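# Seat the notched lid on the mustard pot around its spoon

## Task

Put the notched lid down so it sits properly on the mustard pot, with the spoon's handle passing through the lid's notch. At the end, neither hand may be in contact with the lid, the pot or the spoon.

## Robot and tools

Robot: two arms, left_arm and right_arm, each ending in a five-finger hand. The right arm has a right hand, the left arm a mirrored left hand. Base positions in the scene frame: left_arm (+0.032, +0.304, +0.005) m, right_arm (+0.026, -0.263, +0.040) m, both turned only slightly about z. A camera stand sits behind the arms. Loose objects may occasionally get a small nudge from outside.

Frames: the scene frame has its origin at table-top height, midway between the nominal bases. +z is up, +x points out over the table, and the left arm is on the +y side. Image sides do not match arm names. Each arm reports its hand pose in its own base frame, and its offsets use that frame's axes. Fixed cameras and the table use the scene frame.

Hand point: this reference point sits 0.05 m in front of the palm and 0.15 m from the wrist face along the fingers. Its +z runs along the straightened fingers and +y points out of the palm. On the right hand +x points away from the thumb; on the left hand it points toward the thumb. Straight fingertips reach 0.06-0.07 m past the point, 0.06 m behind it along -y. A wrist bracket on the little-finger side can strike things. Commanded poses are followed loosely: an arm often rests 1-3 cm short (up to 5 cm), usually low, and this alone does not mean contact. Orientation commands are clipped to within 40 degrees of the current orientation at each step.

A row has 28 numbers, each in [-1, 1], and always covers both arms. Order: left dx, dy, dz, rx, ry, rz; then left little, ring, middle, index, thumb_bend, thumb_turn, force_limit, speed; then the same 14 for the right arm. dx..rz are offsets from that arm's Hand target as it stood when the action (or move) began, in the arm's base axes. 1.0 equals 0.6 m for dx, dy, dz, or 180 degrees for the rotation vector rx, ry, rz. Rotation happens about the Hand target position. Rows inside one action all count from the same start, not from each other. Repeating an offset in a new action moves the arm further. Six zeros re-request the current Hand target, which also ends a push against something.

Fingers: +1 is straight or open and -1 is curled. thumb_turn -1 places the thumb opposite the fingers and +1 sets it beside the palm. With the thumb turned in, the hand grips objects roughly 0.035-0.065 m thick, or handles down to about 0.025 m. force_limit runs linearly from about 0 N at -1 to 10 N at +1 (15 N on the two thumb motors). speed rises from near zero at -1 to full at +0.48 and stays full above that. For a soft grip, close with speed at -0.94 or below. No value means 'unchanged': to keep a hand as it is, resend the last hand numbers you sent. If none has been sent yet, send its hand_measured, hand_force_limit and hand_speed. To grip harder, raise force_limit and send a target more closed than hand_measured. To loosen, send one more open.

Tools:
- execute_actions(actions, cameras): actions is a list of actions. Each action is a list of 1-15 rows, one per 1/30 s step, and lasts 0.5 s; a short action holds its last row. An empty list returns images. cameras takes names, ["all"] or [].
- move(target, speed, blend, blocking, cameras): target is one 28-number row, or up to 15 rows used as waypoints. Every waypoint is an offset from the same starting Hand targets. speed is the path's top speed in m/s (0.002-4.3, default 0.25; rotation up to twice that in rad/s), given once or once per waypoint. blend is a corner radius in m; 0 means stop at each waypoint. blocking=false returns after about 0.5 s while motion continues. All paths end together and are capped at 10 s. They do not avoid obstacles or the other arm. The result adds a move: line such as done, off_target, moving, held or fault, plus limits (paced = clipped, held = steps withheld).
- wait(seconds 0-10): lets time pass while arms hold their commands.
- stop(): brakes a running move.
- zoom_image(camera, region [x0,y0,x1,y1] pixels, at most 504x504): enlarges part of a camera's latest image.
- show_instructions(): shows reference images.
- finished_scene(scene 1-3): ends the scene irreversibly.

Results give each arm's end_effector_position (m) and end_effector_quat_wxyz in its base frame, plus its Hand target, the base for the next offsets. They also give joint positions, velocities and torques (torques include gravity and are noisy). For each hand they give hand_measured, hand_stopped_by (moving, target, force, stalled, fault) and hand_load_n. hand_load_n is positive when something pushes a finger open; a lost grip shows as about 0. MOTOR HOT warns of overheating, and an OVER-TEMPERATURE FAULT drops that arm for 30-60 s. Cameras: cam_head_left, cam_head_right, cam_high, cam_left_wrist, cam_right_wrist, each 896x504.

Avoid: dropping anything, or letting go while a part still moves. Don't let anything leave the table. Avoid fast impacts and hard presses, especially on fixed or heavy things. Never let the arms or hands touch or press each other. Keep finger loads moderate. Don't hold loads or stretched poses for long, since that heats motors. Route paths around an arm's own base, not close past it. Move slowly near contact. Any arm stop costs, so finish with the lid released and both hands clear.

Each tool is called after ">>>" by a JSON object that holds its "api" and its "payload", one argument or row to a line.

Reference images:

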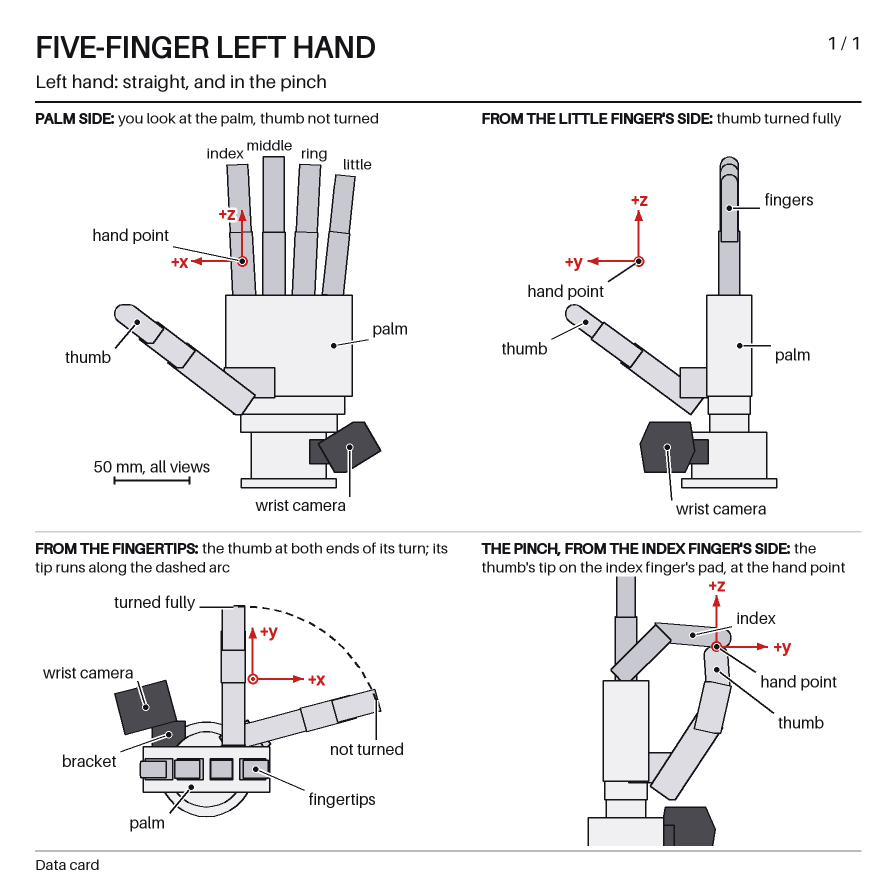

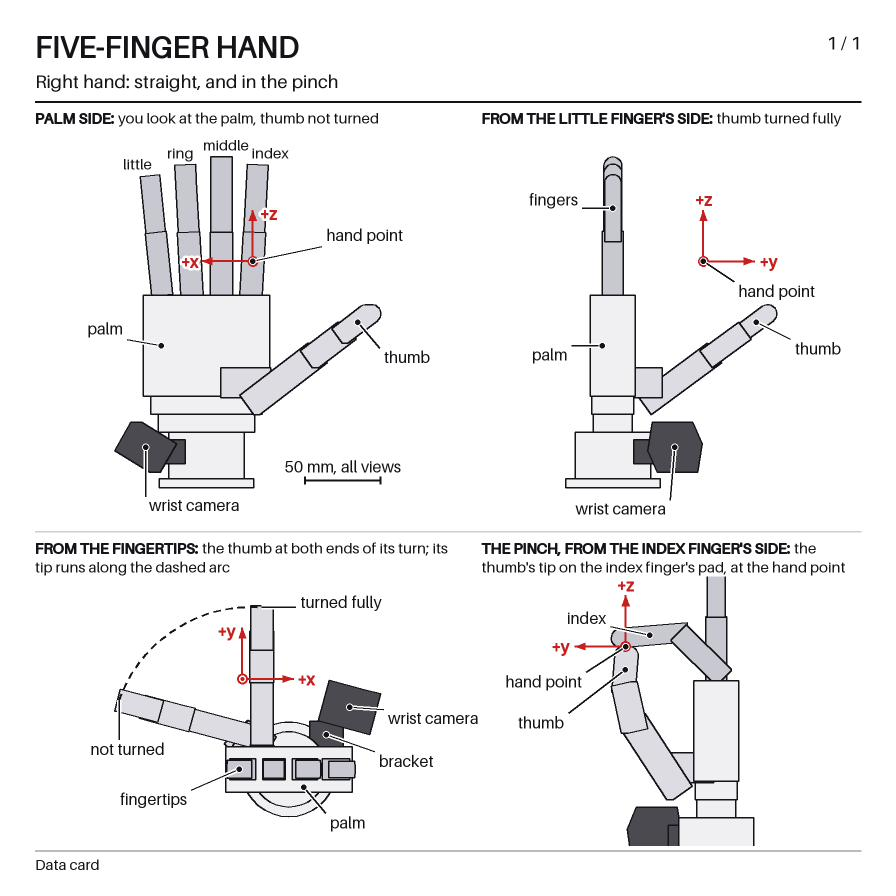

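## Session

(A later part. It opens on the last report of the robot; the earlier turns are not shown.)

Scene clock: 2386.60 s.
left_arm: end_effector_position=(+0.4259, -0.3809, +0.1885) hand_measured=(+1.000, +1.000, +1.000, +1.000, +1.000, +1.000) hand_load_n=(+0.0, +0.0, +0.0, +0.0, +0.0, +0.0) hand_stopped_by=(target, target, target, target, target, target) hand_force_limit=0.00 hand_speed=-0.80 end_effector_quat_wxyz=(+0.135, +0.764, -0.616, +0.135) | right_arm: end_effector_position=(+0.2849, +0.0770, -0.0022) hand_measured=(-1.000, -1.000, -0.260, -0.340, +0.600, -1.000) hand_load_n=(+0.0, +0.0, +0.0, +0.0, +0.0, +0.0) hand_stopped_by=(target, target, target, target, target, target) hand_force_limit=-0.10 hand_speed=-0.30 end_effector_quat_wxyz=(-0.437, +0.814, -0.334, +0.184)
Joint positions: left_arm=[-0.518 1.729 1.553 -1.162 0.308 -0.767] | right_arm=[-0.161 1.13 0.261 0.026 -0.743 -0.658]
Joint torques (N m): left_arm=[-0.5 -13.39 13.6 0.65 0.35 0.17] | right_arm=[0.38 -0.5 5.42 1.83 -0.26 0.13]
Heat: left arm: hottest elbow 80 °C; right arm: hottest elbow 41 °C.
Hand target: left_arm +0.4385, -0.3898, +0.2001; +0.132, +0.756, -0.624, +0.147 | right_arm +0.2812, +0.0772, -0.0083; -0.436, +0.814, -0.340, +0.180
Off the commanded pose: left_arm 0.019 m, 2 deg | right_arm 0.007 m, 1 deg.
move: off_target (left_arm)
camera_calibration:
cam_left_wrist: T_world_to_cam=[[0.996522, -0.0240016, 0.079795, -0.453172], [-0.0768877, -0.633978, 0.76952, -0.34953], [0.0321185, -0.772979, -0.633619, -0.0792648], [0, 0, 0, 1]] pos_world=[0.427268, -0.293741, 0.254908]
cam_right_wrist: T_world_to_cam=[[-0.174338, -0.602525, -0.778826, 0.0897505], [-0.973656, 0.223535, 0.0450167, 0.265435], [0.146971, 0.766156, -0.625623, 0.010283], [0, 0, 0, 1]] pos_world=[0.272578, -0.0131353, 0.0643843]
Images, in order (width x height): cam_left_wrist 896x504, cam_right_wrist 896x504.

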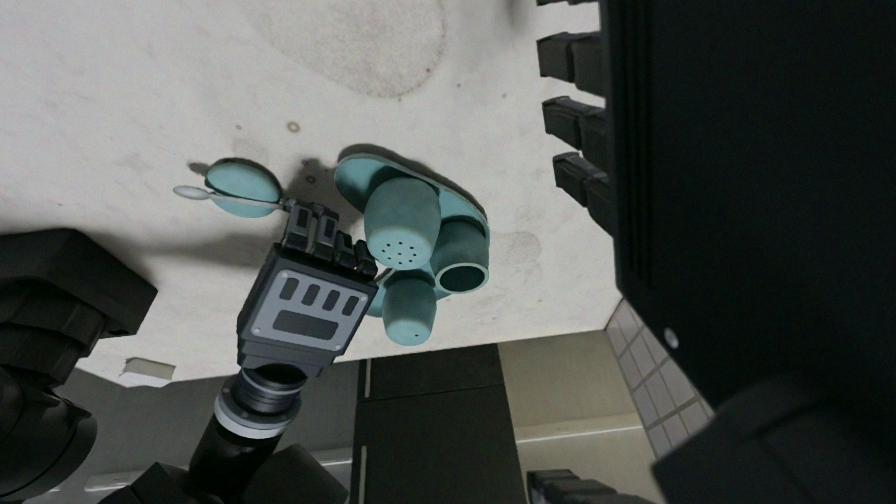

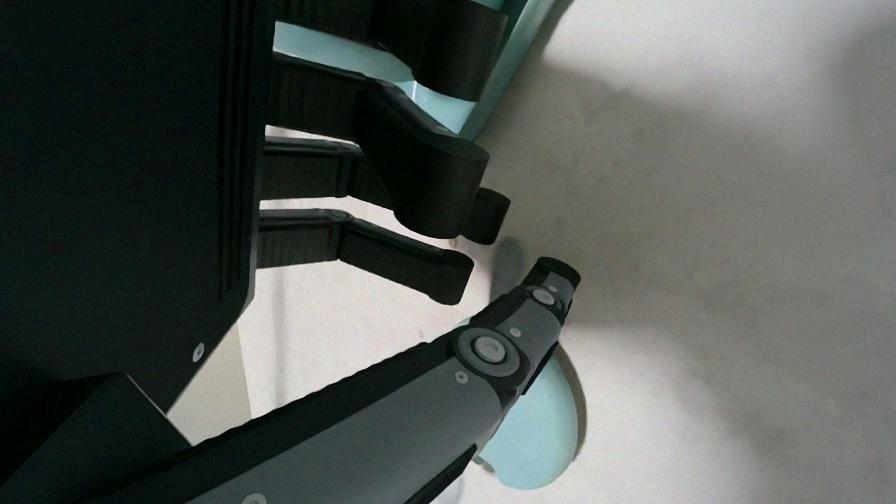

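>>> {"api": "move", "payload": {
  "target": [
    [0,0,0,0,0,0,1,1,1,1,1,1,0,-0.8,0.002,0.007,-0.011,0,0,0,-1,-1,-0.26,-0.34,0.6,-1,-0.1,-0.3]
  ],
  "speed": 0.04,
  "cameras": ["cam_right_wrist","cam_left_wrist"]
}}

>>> {"api": "zoom_image", "payload": {
  "camera": "cam_right_wrist",
  "region": [380, 180, 620, 380]
}}

>>> {"api": "zoom_image", "payload": {
  "camera": "cam_left_wrist",
  "region": [160, 160, 340, 295]
}}

Scene clock: 2397.17 s.
left_arm: end_effector_position=(+0.4259, -0.3809, +0.1885) hand_measured=(+1.000, +1.000, +1.000, +1.000, +1.000, +1.000) hand_load_n=(+0.0, +0.0, +0.0, +0.0, +0.0, +0.0) hand_stopped_by=(target, target, target, target, target, target) hand_force_limit=0.00 hand_speed=-0.80 end_effector_quat_wxyz=(+0.135, +0.764, -0.616, +0.135) | right_arm: end_effector_position=(+0.2877, +0.0756, -0.0089) hand_measured=(-1.000, -1.000, -0.260, -0.340, +0.600, -1.000) hand_load_n=(+0.0, +0.0, +0.0, +0.0, +0.0, +0.0) hand_stopped_by=(target, target, target, target, target, target) hand_force_limit=-0.10 hand_speed=-0.30 end_effector_quat_wxyz=(-0.435, +0.812, -0.340, +0.189)
Joint positions: left_arm=[-0.518 1.729 1.553 -1.162 0.308 -0.767] | right_arm=[-0.16 1.164 0.252 0.083 -0.73 -0.642]
Joint torques (N m): left_arm=[-0.5 -13.45 13.59 0.65 0.35 0.17] | right_arm=[1.55 -0.79 4.98 2.03 -0.23 0.17]
Heat: left arm: hottest elbow 80 °C; right arm: hottest elbow 40 °C.
Hand target: left_arm +0.4385, -0.3898, +0.2001; +0.132, +0.756, -0.624, +0.147 | right_arm +0.2823, +0.0813, -0.0151; -0.436, +0.814, -0.340, +0.180
Off the commanded pose: left_arm 0.019 m, 2 deg | right_arm 0.010 m, 1 deg.
move: off_target (left_arm)
camera_calibration:
cam_left_wrist: T_world_to_cam=[[0.996522, -0.0240016, 0.079795, -0.453172], [-0.0768877, -0.633978, 0.76952, -0.34953], [0.0321185, -0.772979, -0.633619, -0.0792648], [0, 0, 0, 1]] pos_world=[0.427268, -0.293741, 0.254908]
cam_right_wrist: T_world_to_cam=[[-0.18239, -0.601109, -0.778075, 0.0864812], [-0.969983, 0.239449, 0.0423873, 0.266481], [0.16083, 0.762451, -0.626739, 0.00301562], [0, 0, 0, 1]] pos_world=[0.27377, -0.0141231, 0.0578835]
Images, in order (width x height): cam_left_wrist 896x504, cam_right_wrist 896x504.

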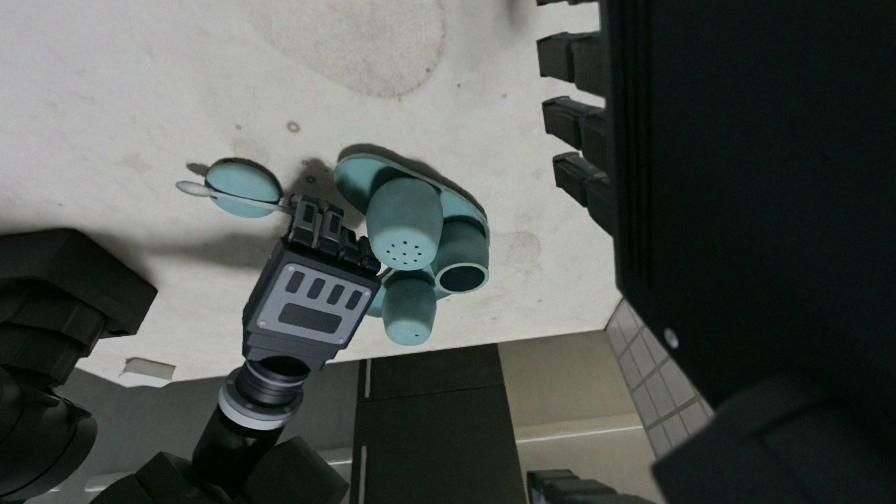

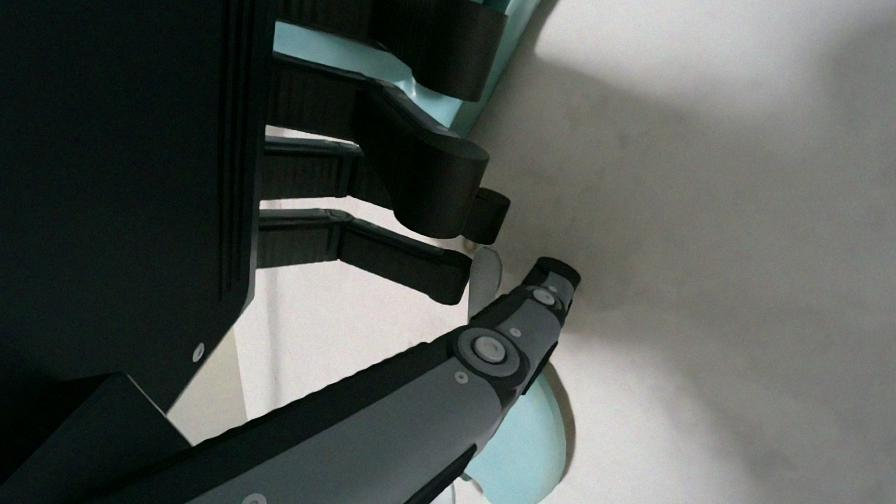

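Scaled by 2.100 from the camera's 896x504 image, which has a finer 1280x720 frame.

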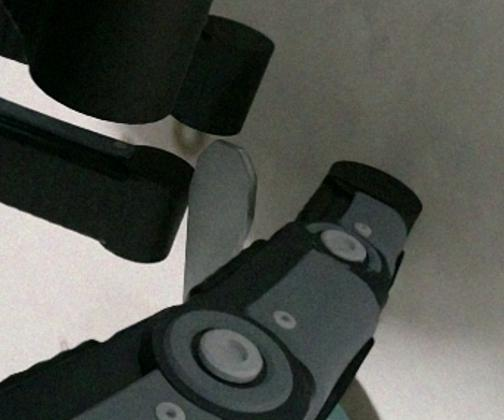

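Scaled by 2.800 from the camera's 896x504 image, which has a finer 1280x720 frame.

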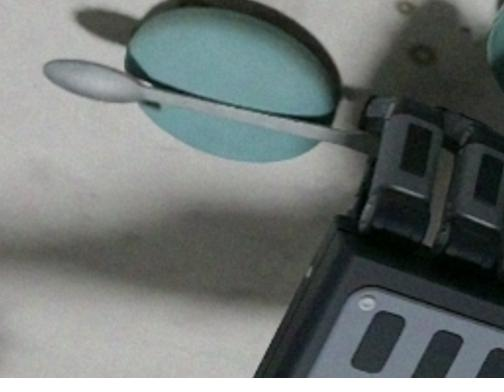

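>>> {"api": "move", "payload": {
  "target": [
    [0,0,0,0,0,0,1,1,1,1,1,1,0,-0.8,0,0,0,0,0,0,-1,-1,-0.26,-0.34,0.0,-1,-0.45,-0.8]
  ],
  "speed": 0.04,
  "cameras": ["cam_right_wrist","cam_left_wrist"]
}}

>>> {"api": "zoom_image", "payload": {
  "camera": "cam_right_wrist",
  "region": [380, 180, 620, 380]
}}

>>> {"api": "zoom_image", "payload": {
  "camera": "cam_left_wrist",
  "region": [160, 160, 340, 295]
}}

Scene clock: 2408.17 s.
left_arm: end_effector_position=(+0.4259, -0.3809, +0.1885) hand_measured=(+1.000, +1.000, +1.000, +1.000, +1.000, +1.000) hand_load_n=(+0.0, +0.0, +0.0, +0.0, +0.0, +0.0) hand_stopped_by=(target, target, target, target, target, target) hand_force_limit=0.00 hand_speed=-0.80 end_effector_quat_wxyz=(+0.135, +0.764, -0.616, +0.135) | right_arm: end_effector_position=(+0.2876, +0.0756, -0.0088) hand_measured=(-1.000, -1.000, -0.260, -0.340, +0.272, -1.000) hand_load_n=(+0.0, +0.0, +0.0, +1.5, +4.5, +0.0) hand_stopped_by=(target, target, target, target, force, target) hand_force_limit=-0.45 hand_speed=-0.80 end_effector_quat_wxyz=(-0.435, +0.812, -0.341, +0.189)
Joint positions: left_arm=[-0.518 1.729 1.553 -1.162 0.308 -0.767] | right_arm=[-0.16 1.164 0.252 0.083 -0.73 -0.642]
Joint torques (N m): left_arm=[-0.5 -13.45 13.6 0.65 0.35 0.17] | right_arm=[1.38 -1.49 5.07 1.94 -0.29 0.22]
Heat: left arm: hottest elbow 80 °C; right arm: hottest elbow 40 °C.
Hand target: left_arm +0.4385, -0.3898, +0.2001; +0.132, +0.756, -0.624, +0.147 | right_arm +0.2823, +0.0813, -0.0151; -0.436, +0.814, -0.340, +0.180
Off the commanded pose: left_arm 0.019 m, 2 deg | right_arm 0.010 m, 1 deg.
move: off_target (left_arm)
camera_calibration:
cam_left_wrist: T_world_to_cam=[[0.996522, -0.0240016, 0.079795, -0.453172], [-0.0768877, -0.633978, 0.76952, -0.34953], [0.0321185, -0.772979, -0.633619, -0.0792648], [0, 0, 0, 1]] pos_world=[0.427268, -0.293741, 0.254908]
cam_right_wrist: T_world_to_cam=[[-0.182729, -0.600916, -0.778145, 0.0865809], [-0.96992, 0.23965, 0.0426956, 0.266448], [0.160826, 0.762541, -0.626631, 0.00301173], [0, 0, 0, 1]] pos_world=[0.27377, -0.014123, 0.0578836]
Images, in order (width x height): cam_left_wrist 896x504, cam_right_wrist 896x504.

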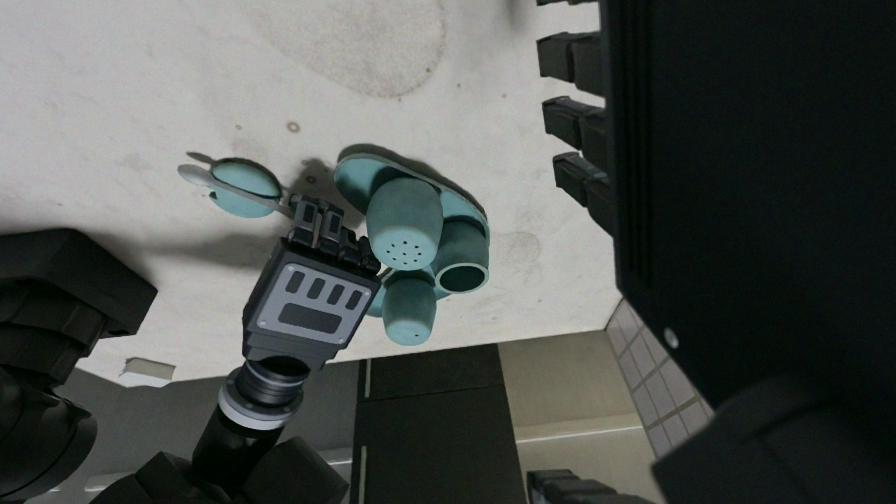

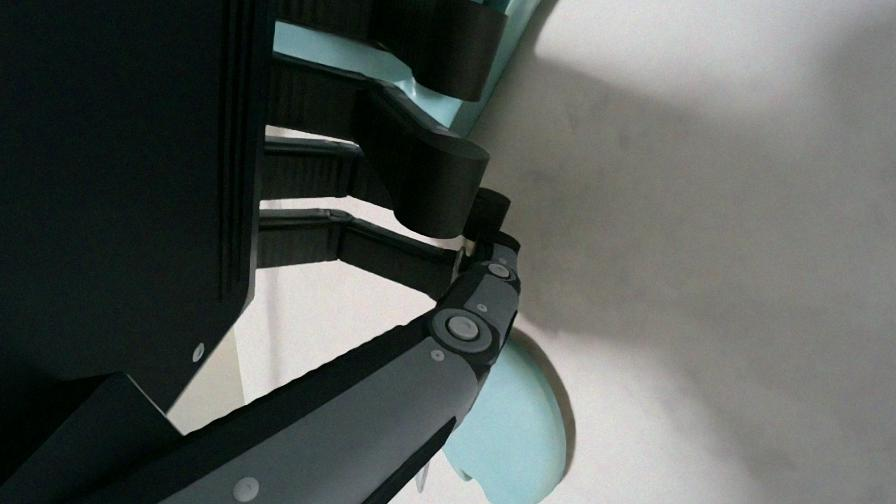

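Scaled by 2.100 from the camera's 896x504 image, which has a finer 1280x720 frame.

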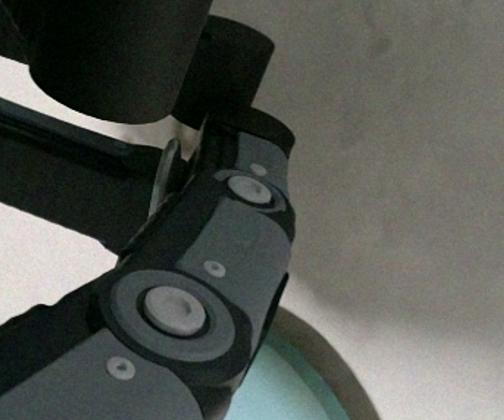

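Scaled by 2.800 from the camera's 896x504 image, which has a finer 1280x720 frame.

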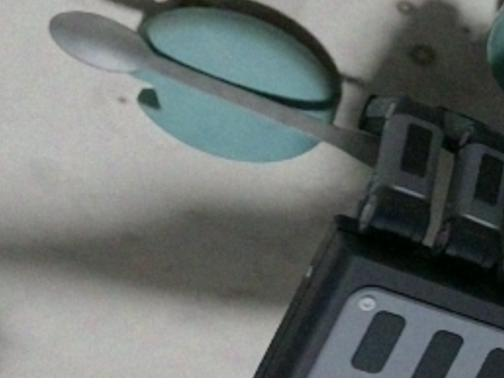

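>>> {"api": "move", "payload": {
  "target": [
    [0,0,0,0,0,0,1,1,1,1,1,1,0,-0.8,0,0,0.03,0,0,0,-1,-1,-0.26,-0.34,0.0,-1,-0.45,-0.8],
    [0,0,0,0,0,0,1,1,1,1,1,1,0,-0.8,-0.02,0.01,0.10,0,0,0,-1,-1,-0.26,-0.34,0.0,-1,-0.45,-0.8]
  ],
  "speed": [0.04, 0.06],
  "cameras": ["cam_right_wrist","cam_left_wrist"]
}}

>>> {"api": "zoom_image", "payload": {
  "camera": "cam_right_wrist",
  "region": [380, 180, 620, 380]
}}

>>> {"api": "zoom_image", "payload": {
  "camera": "cam_left_wrist",
  "region": [160, 160, 340, 295]
}}

Scene clock: 2418.03 s.
left_arm: end_effector_position=(+0.4259, -0.3809, +0.1885) hand_measured=(+1.000, +1.000, +1.000, +1.000, +1.000, +1.000) hand_load_n=(+0.0, +0.0, +0.0, +0.0, +0.0, +0.0) hand_stopped_by=(target, target, target, target, target, target) hand_force_limit=0.00 hand_speed=-0.80 end_effector_quat_wxyz=(+0.135, +0.764, -0.616, +0.135) | right_arm: end_effector_position=(+0.2539, +0.0865, +0.0256) hand_measured=(-1.000, -1.000, -0.260, -0.340, +0.272, -1.000) hand_load_n=(+0.0, +0.0, +0.0, +1.0, +4.5, +0.0) hand_stopped_by=(target, target, target, target, force, target) hand_force_limit=-0.45 hand_speed=-0.80 end_effector_quat_wxyz=(-0.430, +0.815, -0.352, +0.166)
Joint positions: left_arm=[-0.518 1.729 1.553 -1.162 0.308 -0.767] | right_arm=[-0.134 0.888 0.257 -0.236 -0.715 -0.617]
Joint torques (N m): left_arm=[-0.5 -13.39 13.59 0.65 0.35 0.17] | right_arm=[1.14 -1.73 10.77 0.77 -0.28 0.18]
Heat: left arm: hottest elbow 80 °C; right arm: hottest elbow 39 °C.
Hand target: left_arm +0.4385, -0.3898, +0.2001; +0.132, +0.756, -0.624, +0.147 | right_arm +0.2704, +0.0873, +0.0451; -0.436, +0.814, -0.340, +0.180
Off the commanded pose: left_arm 0.019 m, 2 deg | right_arm 0.025 m, 2 deg.
move: off_target (left_arm, right_arm)
camera_calibration:
cam_left_wrist: T_world_to_cam=[[0.996522, -0.0240016, 0.079795, -0.453172], [-0.0768877, -0.633978, 0.76952, -0.34953], [0.0321185, -0.772979, -0.633619, -0.0792648], [0, 0, 0, 1]] pos_world=[0.427268, -0.293741, 0.254908]
cam_right_wrist: T_world_to_cam=[[-0.221743, -0.59474, -0.772731, 0.122981], [-0.966926, 0.236535, 0.0954183, 0.227849], [0.126029, 0.768333, -0.62752, 0.0301619], [0, 0, 0, 1]] pos_world=[0.243782, -0.00392657, 0.0922178]
Images, in order (width x height): cam_left_wrist 896x504, cam_right_wrist 896x504.

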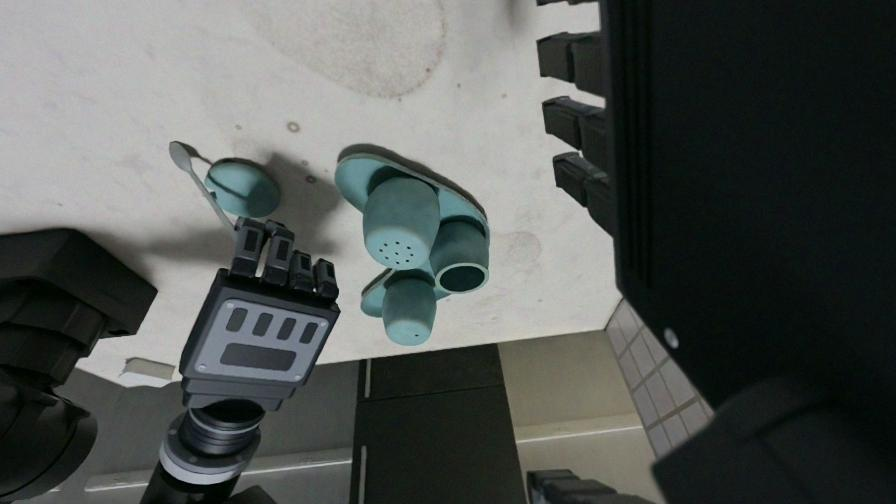

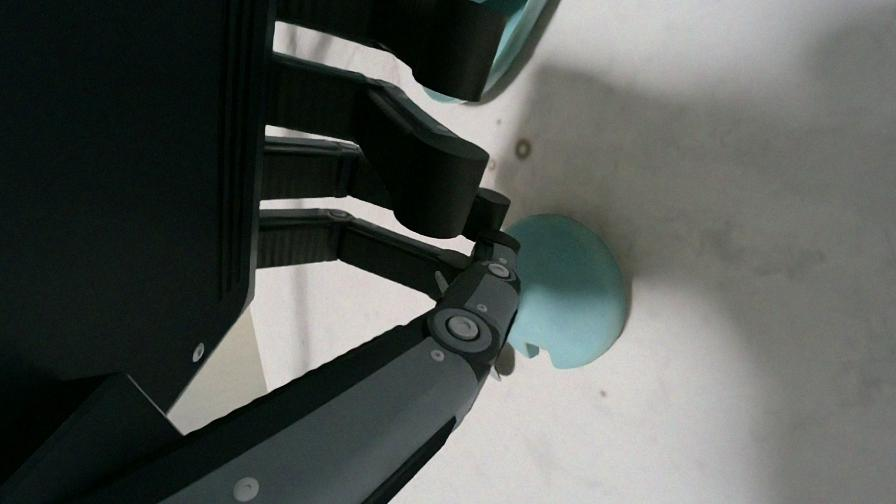

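Scaled by 2.100 from the camera's 896x504 image, which has a finer 1280x720 frame.

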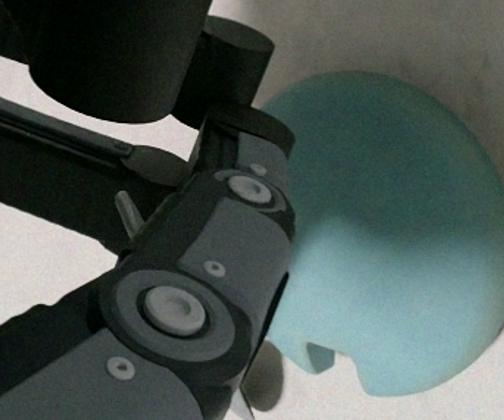

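Scaled by 2.800 from the camera's 896x504 image, which has a finer 1280x720 frame.

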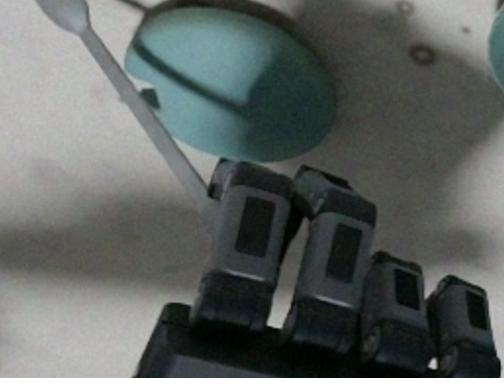

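>>> {"api": "move", "payload": {
  "target": [
    [0,0,0,0,0,0,1,1,1,1,1,1,0,-0.8,0.02,-0.05,0.11,0,0,0,-1,-1,-0.26,-0.34,0.0,-1,-0.45,-0.8]
  ],
  "speed": [0.1],
  "cameras": ["cam_right_wrist","cam_left_wrist","cam_head_left"]
}}

>>> {"api": "zoom_image", "payload": {
  "camera": "cam_right_wrist",
  "region": [380, 180, 620, 380]
}}

>>> {"api": "zoom_image", "payload": {
  "camera": "cam_left_wrist",
  "region": [160, 160, 340, 295]
}}

Scene clock: 2487.67 s.
left_arm: end_effector_position=(+0.4259, -0.3809, +0.1885) hand_measured=(+1.000, +1.000, +1.000, +1.000, +1.000, +1.000) hand_load_n=(+0.0, +0.0, +0.0, +0.0, +0.0, +0.0) hand_stopped_by=(target, target, target, target, target, target) hand_force_limit=0.00 hand_speed=-0.80 end_effector_quat_wxyz=(+0.135, +0.764, -0.616, +0.135) | right_arm: end_effector_position=(+0.2662, +0.0659, +0.0884) hand_measured=(-1.000, -1.000, -0.260, -0.340, +0.272, -1.000) hand_load_n=(+0.0, +0.0, +0.0, +1.0, +4.5, +0.5) hand_stopped_by=(target, target, target, target, force, target) hand_force_limit=-0.45 hand_speed=-0.80 end_effector_quat_wxyz=(-0.433, +0.816, -0.349, +0.155)
Joint positions: left_arm=[-0.518 1.729 1.553 -1.162 0.308 -0.767] | right_arm=[-0.233 0.835 0.437 -0.564 -0.792 -0.735]
Joint torques (N m): left_arm=[-0.44 -13.45 13.6 0.65 0.35 0.17] | right_arm=[-1.61 -1.03 12.11 0.87 -0.45 0.05]
Heat: left arm: hottest elbow 80 °C; right arm: hottest elbow 42 °C.
Hand target: left_arm +0.4385, -0.3898, +0.2001; +0.132, +0.756, -0.624, +0.147 | right_arm +0.2823, +0.0574, +0.1110; -0.436, +0.814, -0.340, +0.180
Off the commanded pose: left_arm 0.019 m, 2 deg | right_arm 0.029 m, 3 deg.
move: off_target (left_arm, right_arm)
camera_calibration:
cam_left_wrist: T_world_to_cam=[[0.996522, -0.0240016, 0.079795, -0.453172], [-0.0768877, -0.633978, 0.76952, -0.34953], [0.0321185, -0.772979, -0.633619, -0.0792648], [0, 0, 0, 1]] pos_world=[0.427268, -0.293741, 0.254908]
cam_right_wrist: T_world_to_cam=[[-0.222584, -0.589774, -0.776288, 0.162212], [-0.969249, 0.219578, 0.11109, 0.238889], [0.104938, 0.777143, -0.620513, 0.0882134], [0, 0, 0, 1]] pos_world=[0.258392, -0.0253407, 0.154123]
Images, in order (width x height): cam_head_left 896x504, cam_left_wrist 896x504, cam_right_wrist 896x504.

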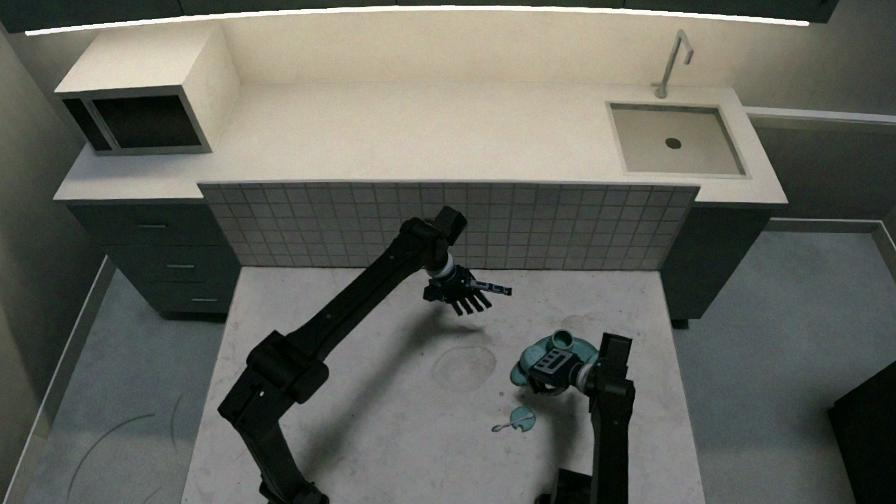

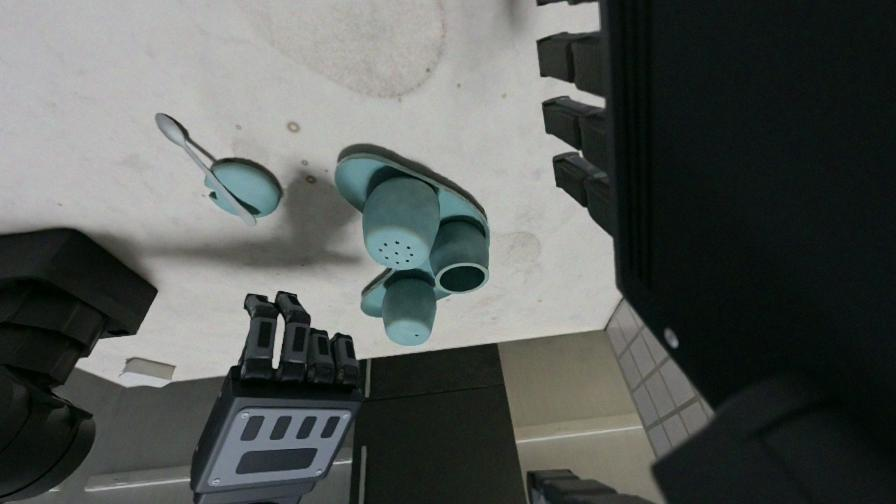

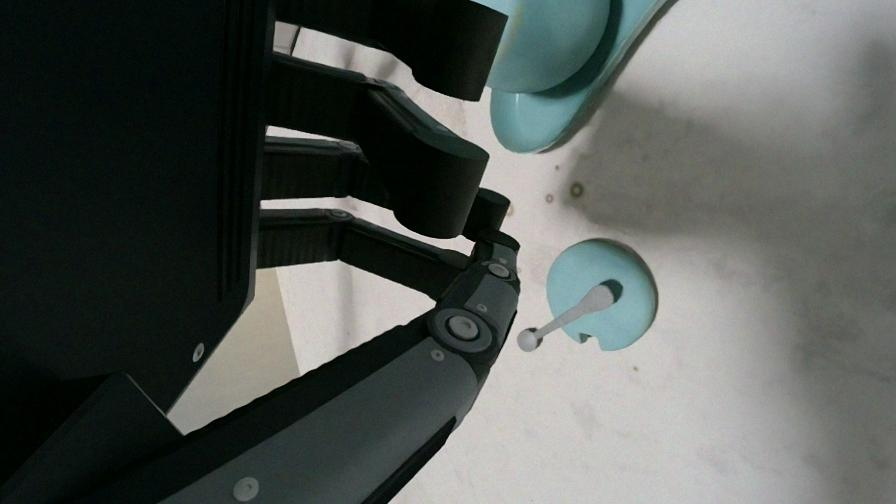

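Scaled by 2.100 from the camera's 896x504 image, which has a finer 1280x720 frame.

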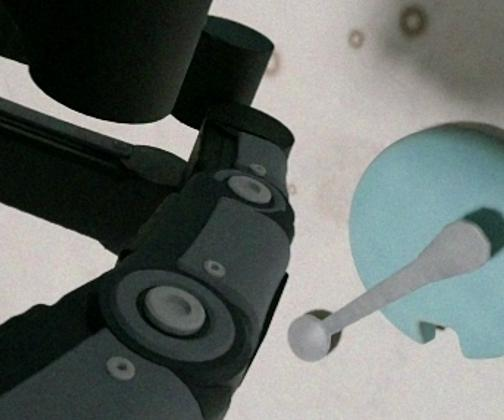

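Scaled by 2.800 from the camera's 896x504 image, which has a finer 1280x720 frame.

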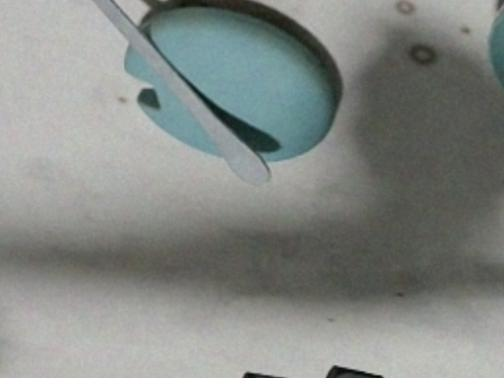

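>>> {"api": "move", "payload": {
  "target": [
    [0,0,0,0,0,0,1,1,1,1,1,1,0,-0.8,-0.06,0.05,-0.06,0,0,-0.156,-1,-1,-0.26,-0.28,0.7,-1,-0.45,0],
    [0,0,0,0,0,0,1,1,1,1,1,1,0,-0.8,-0.06,0.05,-0.135,0,0,-0.156,-1,-1,-0.26,-0.28,0.7,-1,-0.45,0]
  ],
  "speed": [0.15],
  "cameras": ["cam_right_wrist","cam_left_wrist"]
}}

>>> {"api": "zoom_image", "payload": {
  "camera": "cam_left_wrist",
  "region": [140, 100, 340, 250]
}}

speed must be one number or one for each of the 2 targets, got a list of 1; nothing of the call was run

Scaled by 2.520 from the camera's 896x504 image, which has a finer 1280x720 frame.

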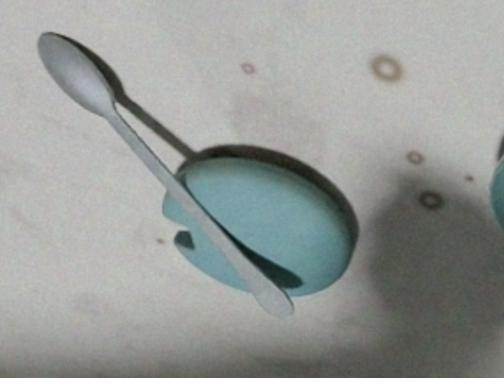

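>>> {"api": "move", "payload": {
  "target": [
    [0,0,0,0,0,0,1,1,1,1,1,1,0,-0.8,-0.06,0.05,-0.06,0,0,-0.156,-1,-1,-0.26,-0.28,0.7,-1,-0.45,0],
    [0,0,0,0,0,0,1,1,1,1,1,1,0,-0.8,-0.06,0.05,-0.135,0,0,-0.156,-1,-1,-0.26,-0.28,0.7,-1,-0.45,0]
  ],
  "speed": 0.15,
  "cameras": ["cam_right_wrist","cam_left_wrist"]
}}

>>> {"api": "zoom_image", "payload": {
  "camera": "cam_left_wrist",
  "region": [140, 100, 340, 250]
}}

Scene clock: 2521.10 s.
left_arm: end_effector_position=(+0.4259, -0.3809, +0.1885) hand_measured=(+1.000, +1.000, +1.000, +1.000, +1.000, +1.000) hand_load_n=(+0.0, +0.0, +0.0, +0.0, +0.0, +0.0) hand_stopped_by=(target, target, target, target, target, target) hand_force_limit=0.00 hand_speed=-0.80 end_effector_quat_wxyz=(+0.135, +0.764, -0.616, +0.135) | right_arm: end_effector_position=(+0.2490, +0.0834, +0.0370) hand_measured=(-1.000, -1.000, -0.260, -0.280, +0.700, -1.000) hand_load_n=(+0.0, +0.0, +0.0, +0.0, +0.0, +0.0) hand_stopped_by=(target, target, target, target, target, target) hand_force_limit=-0.45 hand_speed=0.00 end_effector_quat_wxyz=(-0.378, +0.704, -0.528, +0.286)
Joint positions: left_arm=[-0.518 1.729 1.553 -1.162 0.308 -0.767] | right_arm=[0.14 0.453 0.128 -0.261 -0.117 -0.081]
Joint torques (N m): left_arm=[-0.5 -13.45 13.6 0.65 0.35 0.17] | right_arm=[1.38 2.84 7.99 2.25 0.11 0.21]
Heat: left arm: hottest elbow 80 °C; right arm: hottest elbow 43 °C.
Hand target: left_arm +0.4385, -0.3898, +0.2001; +0.132, +0.756, -0.624, +0.147 | right_arm +0.2463, +0.0873, +0.0299; -0.379, +0.707, -0.527, +0.280
Off the commanded pose: left_arm 0.019 m, 2 deg | right_arm 0.008 m, 1 deg.
move: off_target (left_arm)
camera_calibration:
cam_left_wrist: T_world_to_cam=[[0.996522, -0.0240016, 0.079795, -0.453172], [-0.0768877, -0.633978, 0.76952, -0.34953], [0.0321185, -0.772979, -0.633619, -0.0792648], [0, 0, 0, 1]] pos_world=[0.427268, -0.293741, 0.254908]
cam_right_wrist: T_world_to_cam=[[-0.445148, -0.439906, -0.779952, 0.171804], [-0.743896, 0.666523, 0.0486389, 0.132933], [0.49846, 0.601855, -0.623946, -0.0387018], [0, 0, 0, 1]] pos_world=[0.194657, 0.0102679, 0.103385]
Images, in order (width x height): cam_left_wrist 896x504, cam_right_wrist 896x504.

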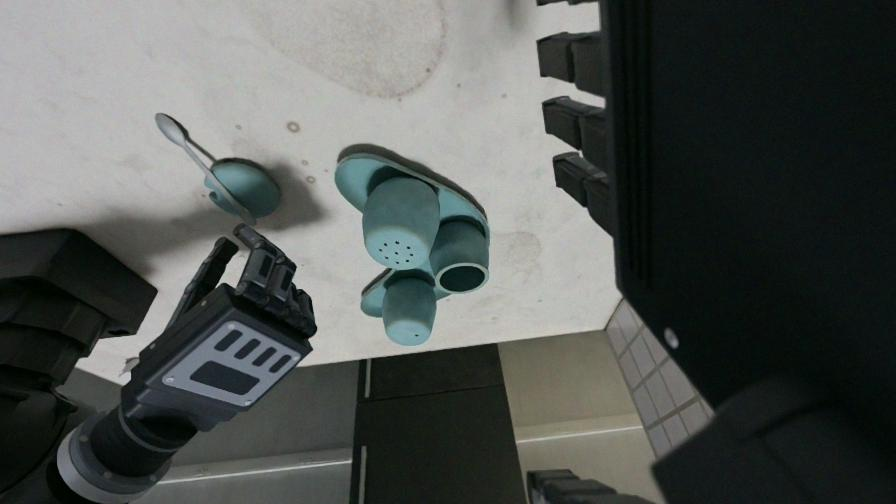

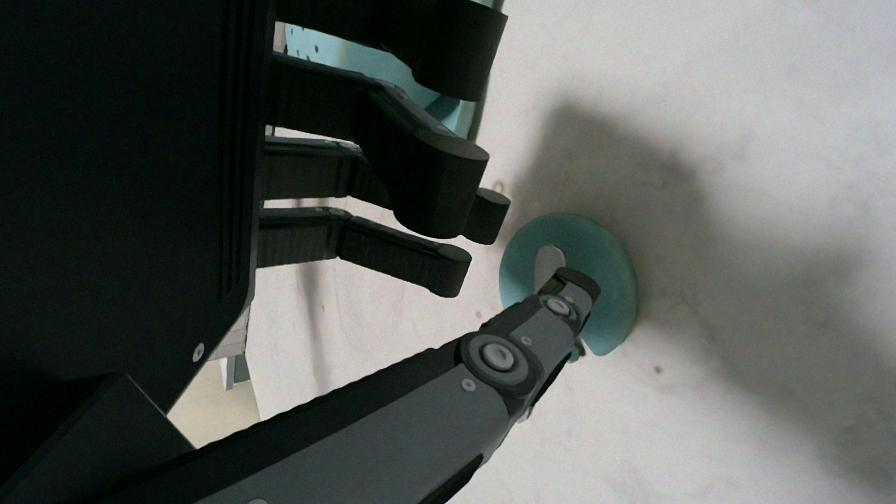

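Scaled by 2.520 from the camera's 896x504 image, which has a finer 1280x720 frame.

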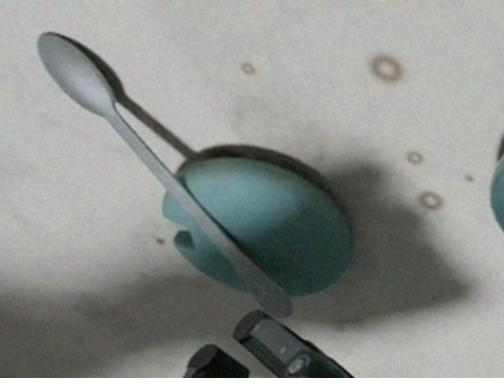

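>>> {"api": "move", "payload": {
  "target": [
    [0,0,0,0,0,0,1,1,1,1,1,1,0,-0.8,0.0053,0.0283,0,0,0,0.05,-1,-1,-0.22,-0.34,0.7,-1,-0.45,0],
    [0,0,0,0,0,0,1,1,1,1,1,1,0,-0.8,0.0053,0.0283,-0.0415,0,0,0.05,-1,-1,-0.22,-0.34,0.7,-1,-0.45,0]
  ],
  "speed": 0.1,
  "cameras": ["cam_right_wrist","cam_left_wrist"]
}}

>>> {"api": "zoom_image", "payload": {
  "camera": "cam_left_wrist",
  "region": [140, 100, 340, 250]
}}

Scene clock: 2560.67 s.
left_arm: end_effector_position=(+0.4259, -0.3809, +0.1885) hand_measured=(+1.000, +1.000, +1.000, +1.000, +1.000, +1.000) hand_load_n=(+0.0, +0.0, +0.5, +0.0, +0.0, +0.0) hand_stopped_by=(target, target, target, target, target, target) hand_force_limit=0.00 hand_speed=-0.80 end_effector_quat_wxyz=(+0.135, +0.764, -0.616, +0.135) | right_arm: end_effector_position=(+0.2520, +0.1048, +0.0109) hand_measured=(-1.000, -1.000, -0.220, -0.340, +0.700, -1.000) hand_load_n=(+0.0, +0.0, +0.0, +0.0, +0.0, +0.0) hand_stopped_by=(target, target, target, target, target, target) hand_force_limit=-0.45 hand_speed=0.00 end_effector_quat_wxyz=(-0.402, +0.744, -0.472, +0.250)
Joint positions: left_arm=[-0.518 1.729 1.553 -1.162 0.308 -0.767] | right_arm=[0.14 0.694 0.097 -0.01 -0.256 -0.166]
Joint torques (N m): left_arm=[-0.44 -13.45 13.6 0.65 0.35 0.17] | right_arm=[0.26 2.55 6.98 2.21 -0.03 0.07]
Heat: left arm: hottest elbow 80 °C; right arm: hottest elbow 41 °C.
Hand target: left_arm +0.4385, -0.3898, +0.2001; +0.132, +0.756, -0.624, +0.147 | right_arm +0.2496, +0.1043, +0.0051; -0.400, +0.746, -0.470, +0.250
Off the commanded pose: left_arm 0.019 m, 2 deg | right_arm 0.006 m, 0 deg.
move: off_target (left_arm)
camera_calibration:
cam_left_wrist: T_world_to_cam=[[0.996522, -0.0240016, 0.079795, -0.453172], [-0.0768877, -0.633978, 0.76952, -0.34953], [0.0321185, -0.772979, -0.633619, -0.0792648], [0, 0, 0, 1]] pos_world=[0.427268, -0.293741, 0.254908]
cam_right_wrist: T_world_to_cam=[[-0.373465, -0.499258, -0.781835, 0.150314], [-0.841362, 0.537262, 0.0588187, 0.160256], [0.390684, 0.679772, -0.620705, -0.0504355], [0, 0, 0, 1]] pos_world=[0.210675, 0.0232307, 0.0767893]
Images, in order (width x height): cam_left_wrist 896x504, cam_right_wrist 896x504.

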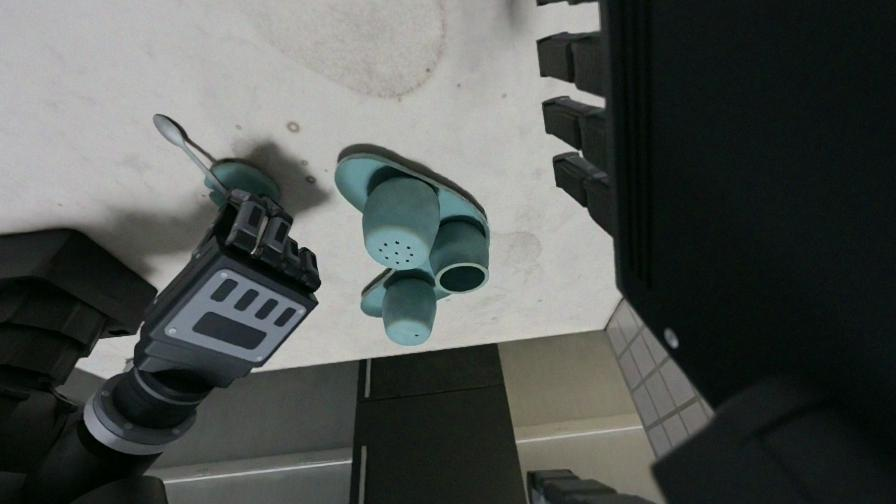

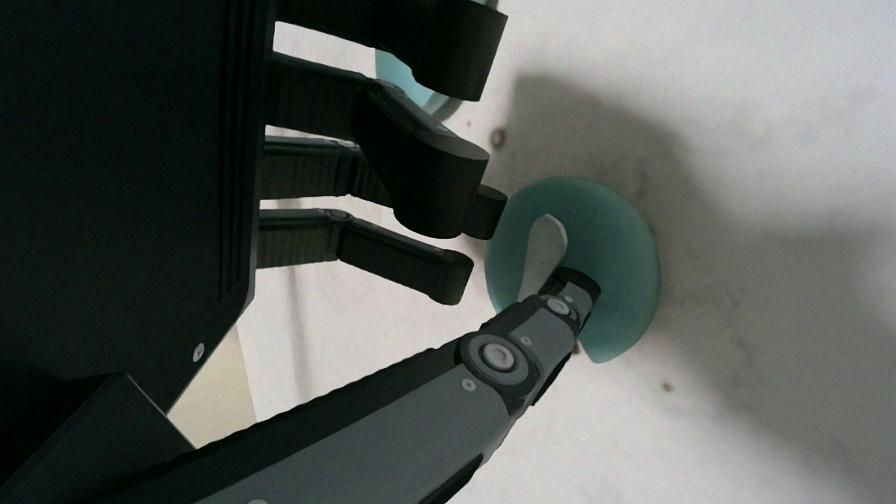

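Scaled by 2.520 from the camera's 896x504 image, which has a finer 1280x720 frame.

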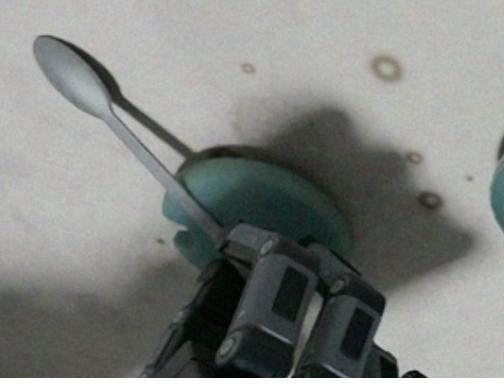

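>>> {"api": "move", "payload": {
  "target": [
    [0,0,0,0,0,0,1,1,1,1,1,1,0,-0.8,0.0045,0.002,-0.0235,0,0,0,-1,-1,-0.18,-0.34,0.7,-1,-0.45,0]
  ],
  "speed": 0.05,
  "cameras": ["cam_right_wrist","cam_left_wrist"]
}}

>>> {"api": "zoom_image", "payload": {
  "camera": "cam_right_wrist",
  "region": [380, 160, 620, 360]
}}

>>> {"api": "zoom_image", "payload": {
  "camera": "cam_left_wrist",
  "region": [140, 100, 340, 250]
}}

Scene clock: 2578.43 s.
left_arm: end_effector_position=(+0.4259, -0.3809, +0.1885) hand_measured=(+1.000, +1.000, +1.000, +1.000, +1.000, +1.000) hand_load_n=(+0.0, +0.0, +0.0, +0.0, +0.0, +0.0) hand_stopped_by=(target, target, target, target, target, target) hand_force_limit=0.00 hand_speed=-0.80 end_effector_quat_wxyz=(+0.135, +0.764, -0.616, +0.135) | right_arm: end_effector_position=(+0.2648, +0.1066, +0.0096) hand_measured=(-1.000, -1.000, -0.180, -0.340, +0.700, -1.000) hand_load_n=(+0.0, +0.0, +0.0, +0.0, -0.5, +0.0) hand_stopped_by=(target, target, target, target, target, target) hand_force_limit=-0.45 hand_speed=0.00 end_effector_quat_wxyz=(-0.413, +0.738, -0.464, +0.264)
Joint positions: left_arm=[-0.518 1.729 1.553 -1.162 0.308 -0.767] | right_arm=[0.14 0.781 0.09 0.125 -0.256 -0.166]
Joint torques (N m): left_arm=[-0.5 -13.45 13.59 0.65 0.35 0.17] | right_arm=[0.38 2.08 5.59 1.92 0.09 0.06]
Heat: left arm: hottest elbow 80 °C; right arm: hottest elbow 41 °C.
Hand target: left_arm +0.4385, -0.3898, +0.2001; +0.132, +0.756, -0.624, +0.147 | right_arm +0.2523, +0.1055, -0.0090; -0.400, +0.746, -0.470, +0.250
Off the commanded pose: left_arm 0.019 m, 2 deg | right_arm 0.022 m, 3 deg.
move: off_target (left_arm, right_arm)
camera_calibration:
cam_left_wrist: T_world_to_cam=[[0.996522, -0.0240016, 0.079795, -0.453172], [-0.0768877, -0.633978, 0.76952, -0.34953], [0.0321185, -0.772979, -0.633619, -0.0792648], [0, 0, 0, 1]] pos_world=[0.427268, -0.293741, 0.254908]
cam_right_wrist: T_world_to_cam=[[-0.341871, -0.494752, -0.798964, 0.146352], [-0.843074, 0.537059, 0.0281757, 0.17086], [0.415151, 0.683219, -0.600718, -0.0645236], [0, 0, 0, 1]] pos_world=[0.220868, 0.0247298, 0.0733552]
Images, in order (width x height): cam_left_wrist 896x504, cam_right_wrist 896x504.

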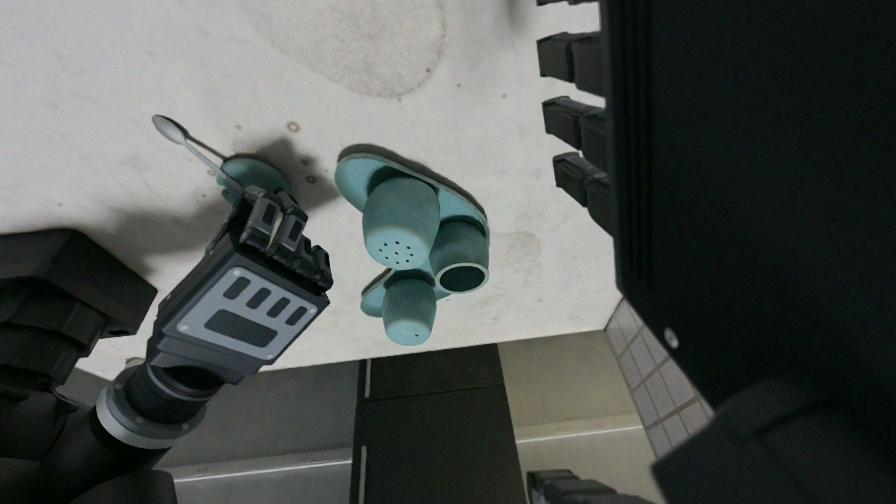

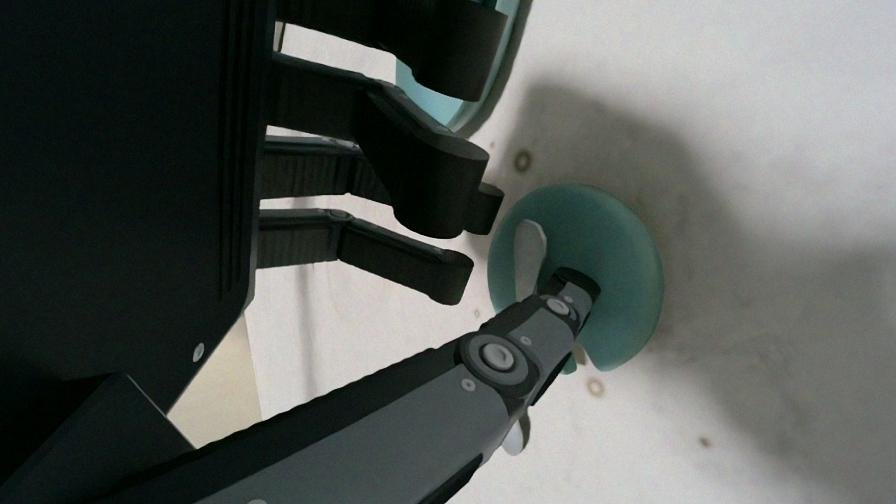

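Scaled by 2.100 from the camera's 896x504 image, which has a finer 1280x720 frame.

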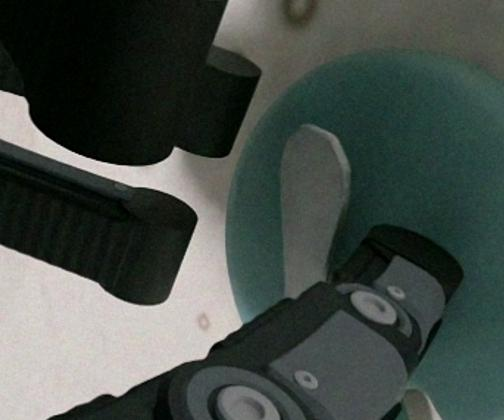

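Scaled by 2.520 from the camera's 896x504 image, which has a finer 1280x720 frame.

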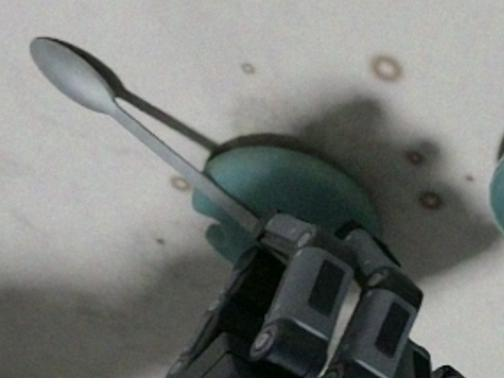

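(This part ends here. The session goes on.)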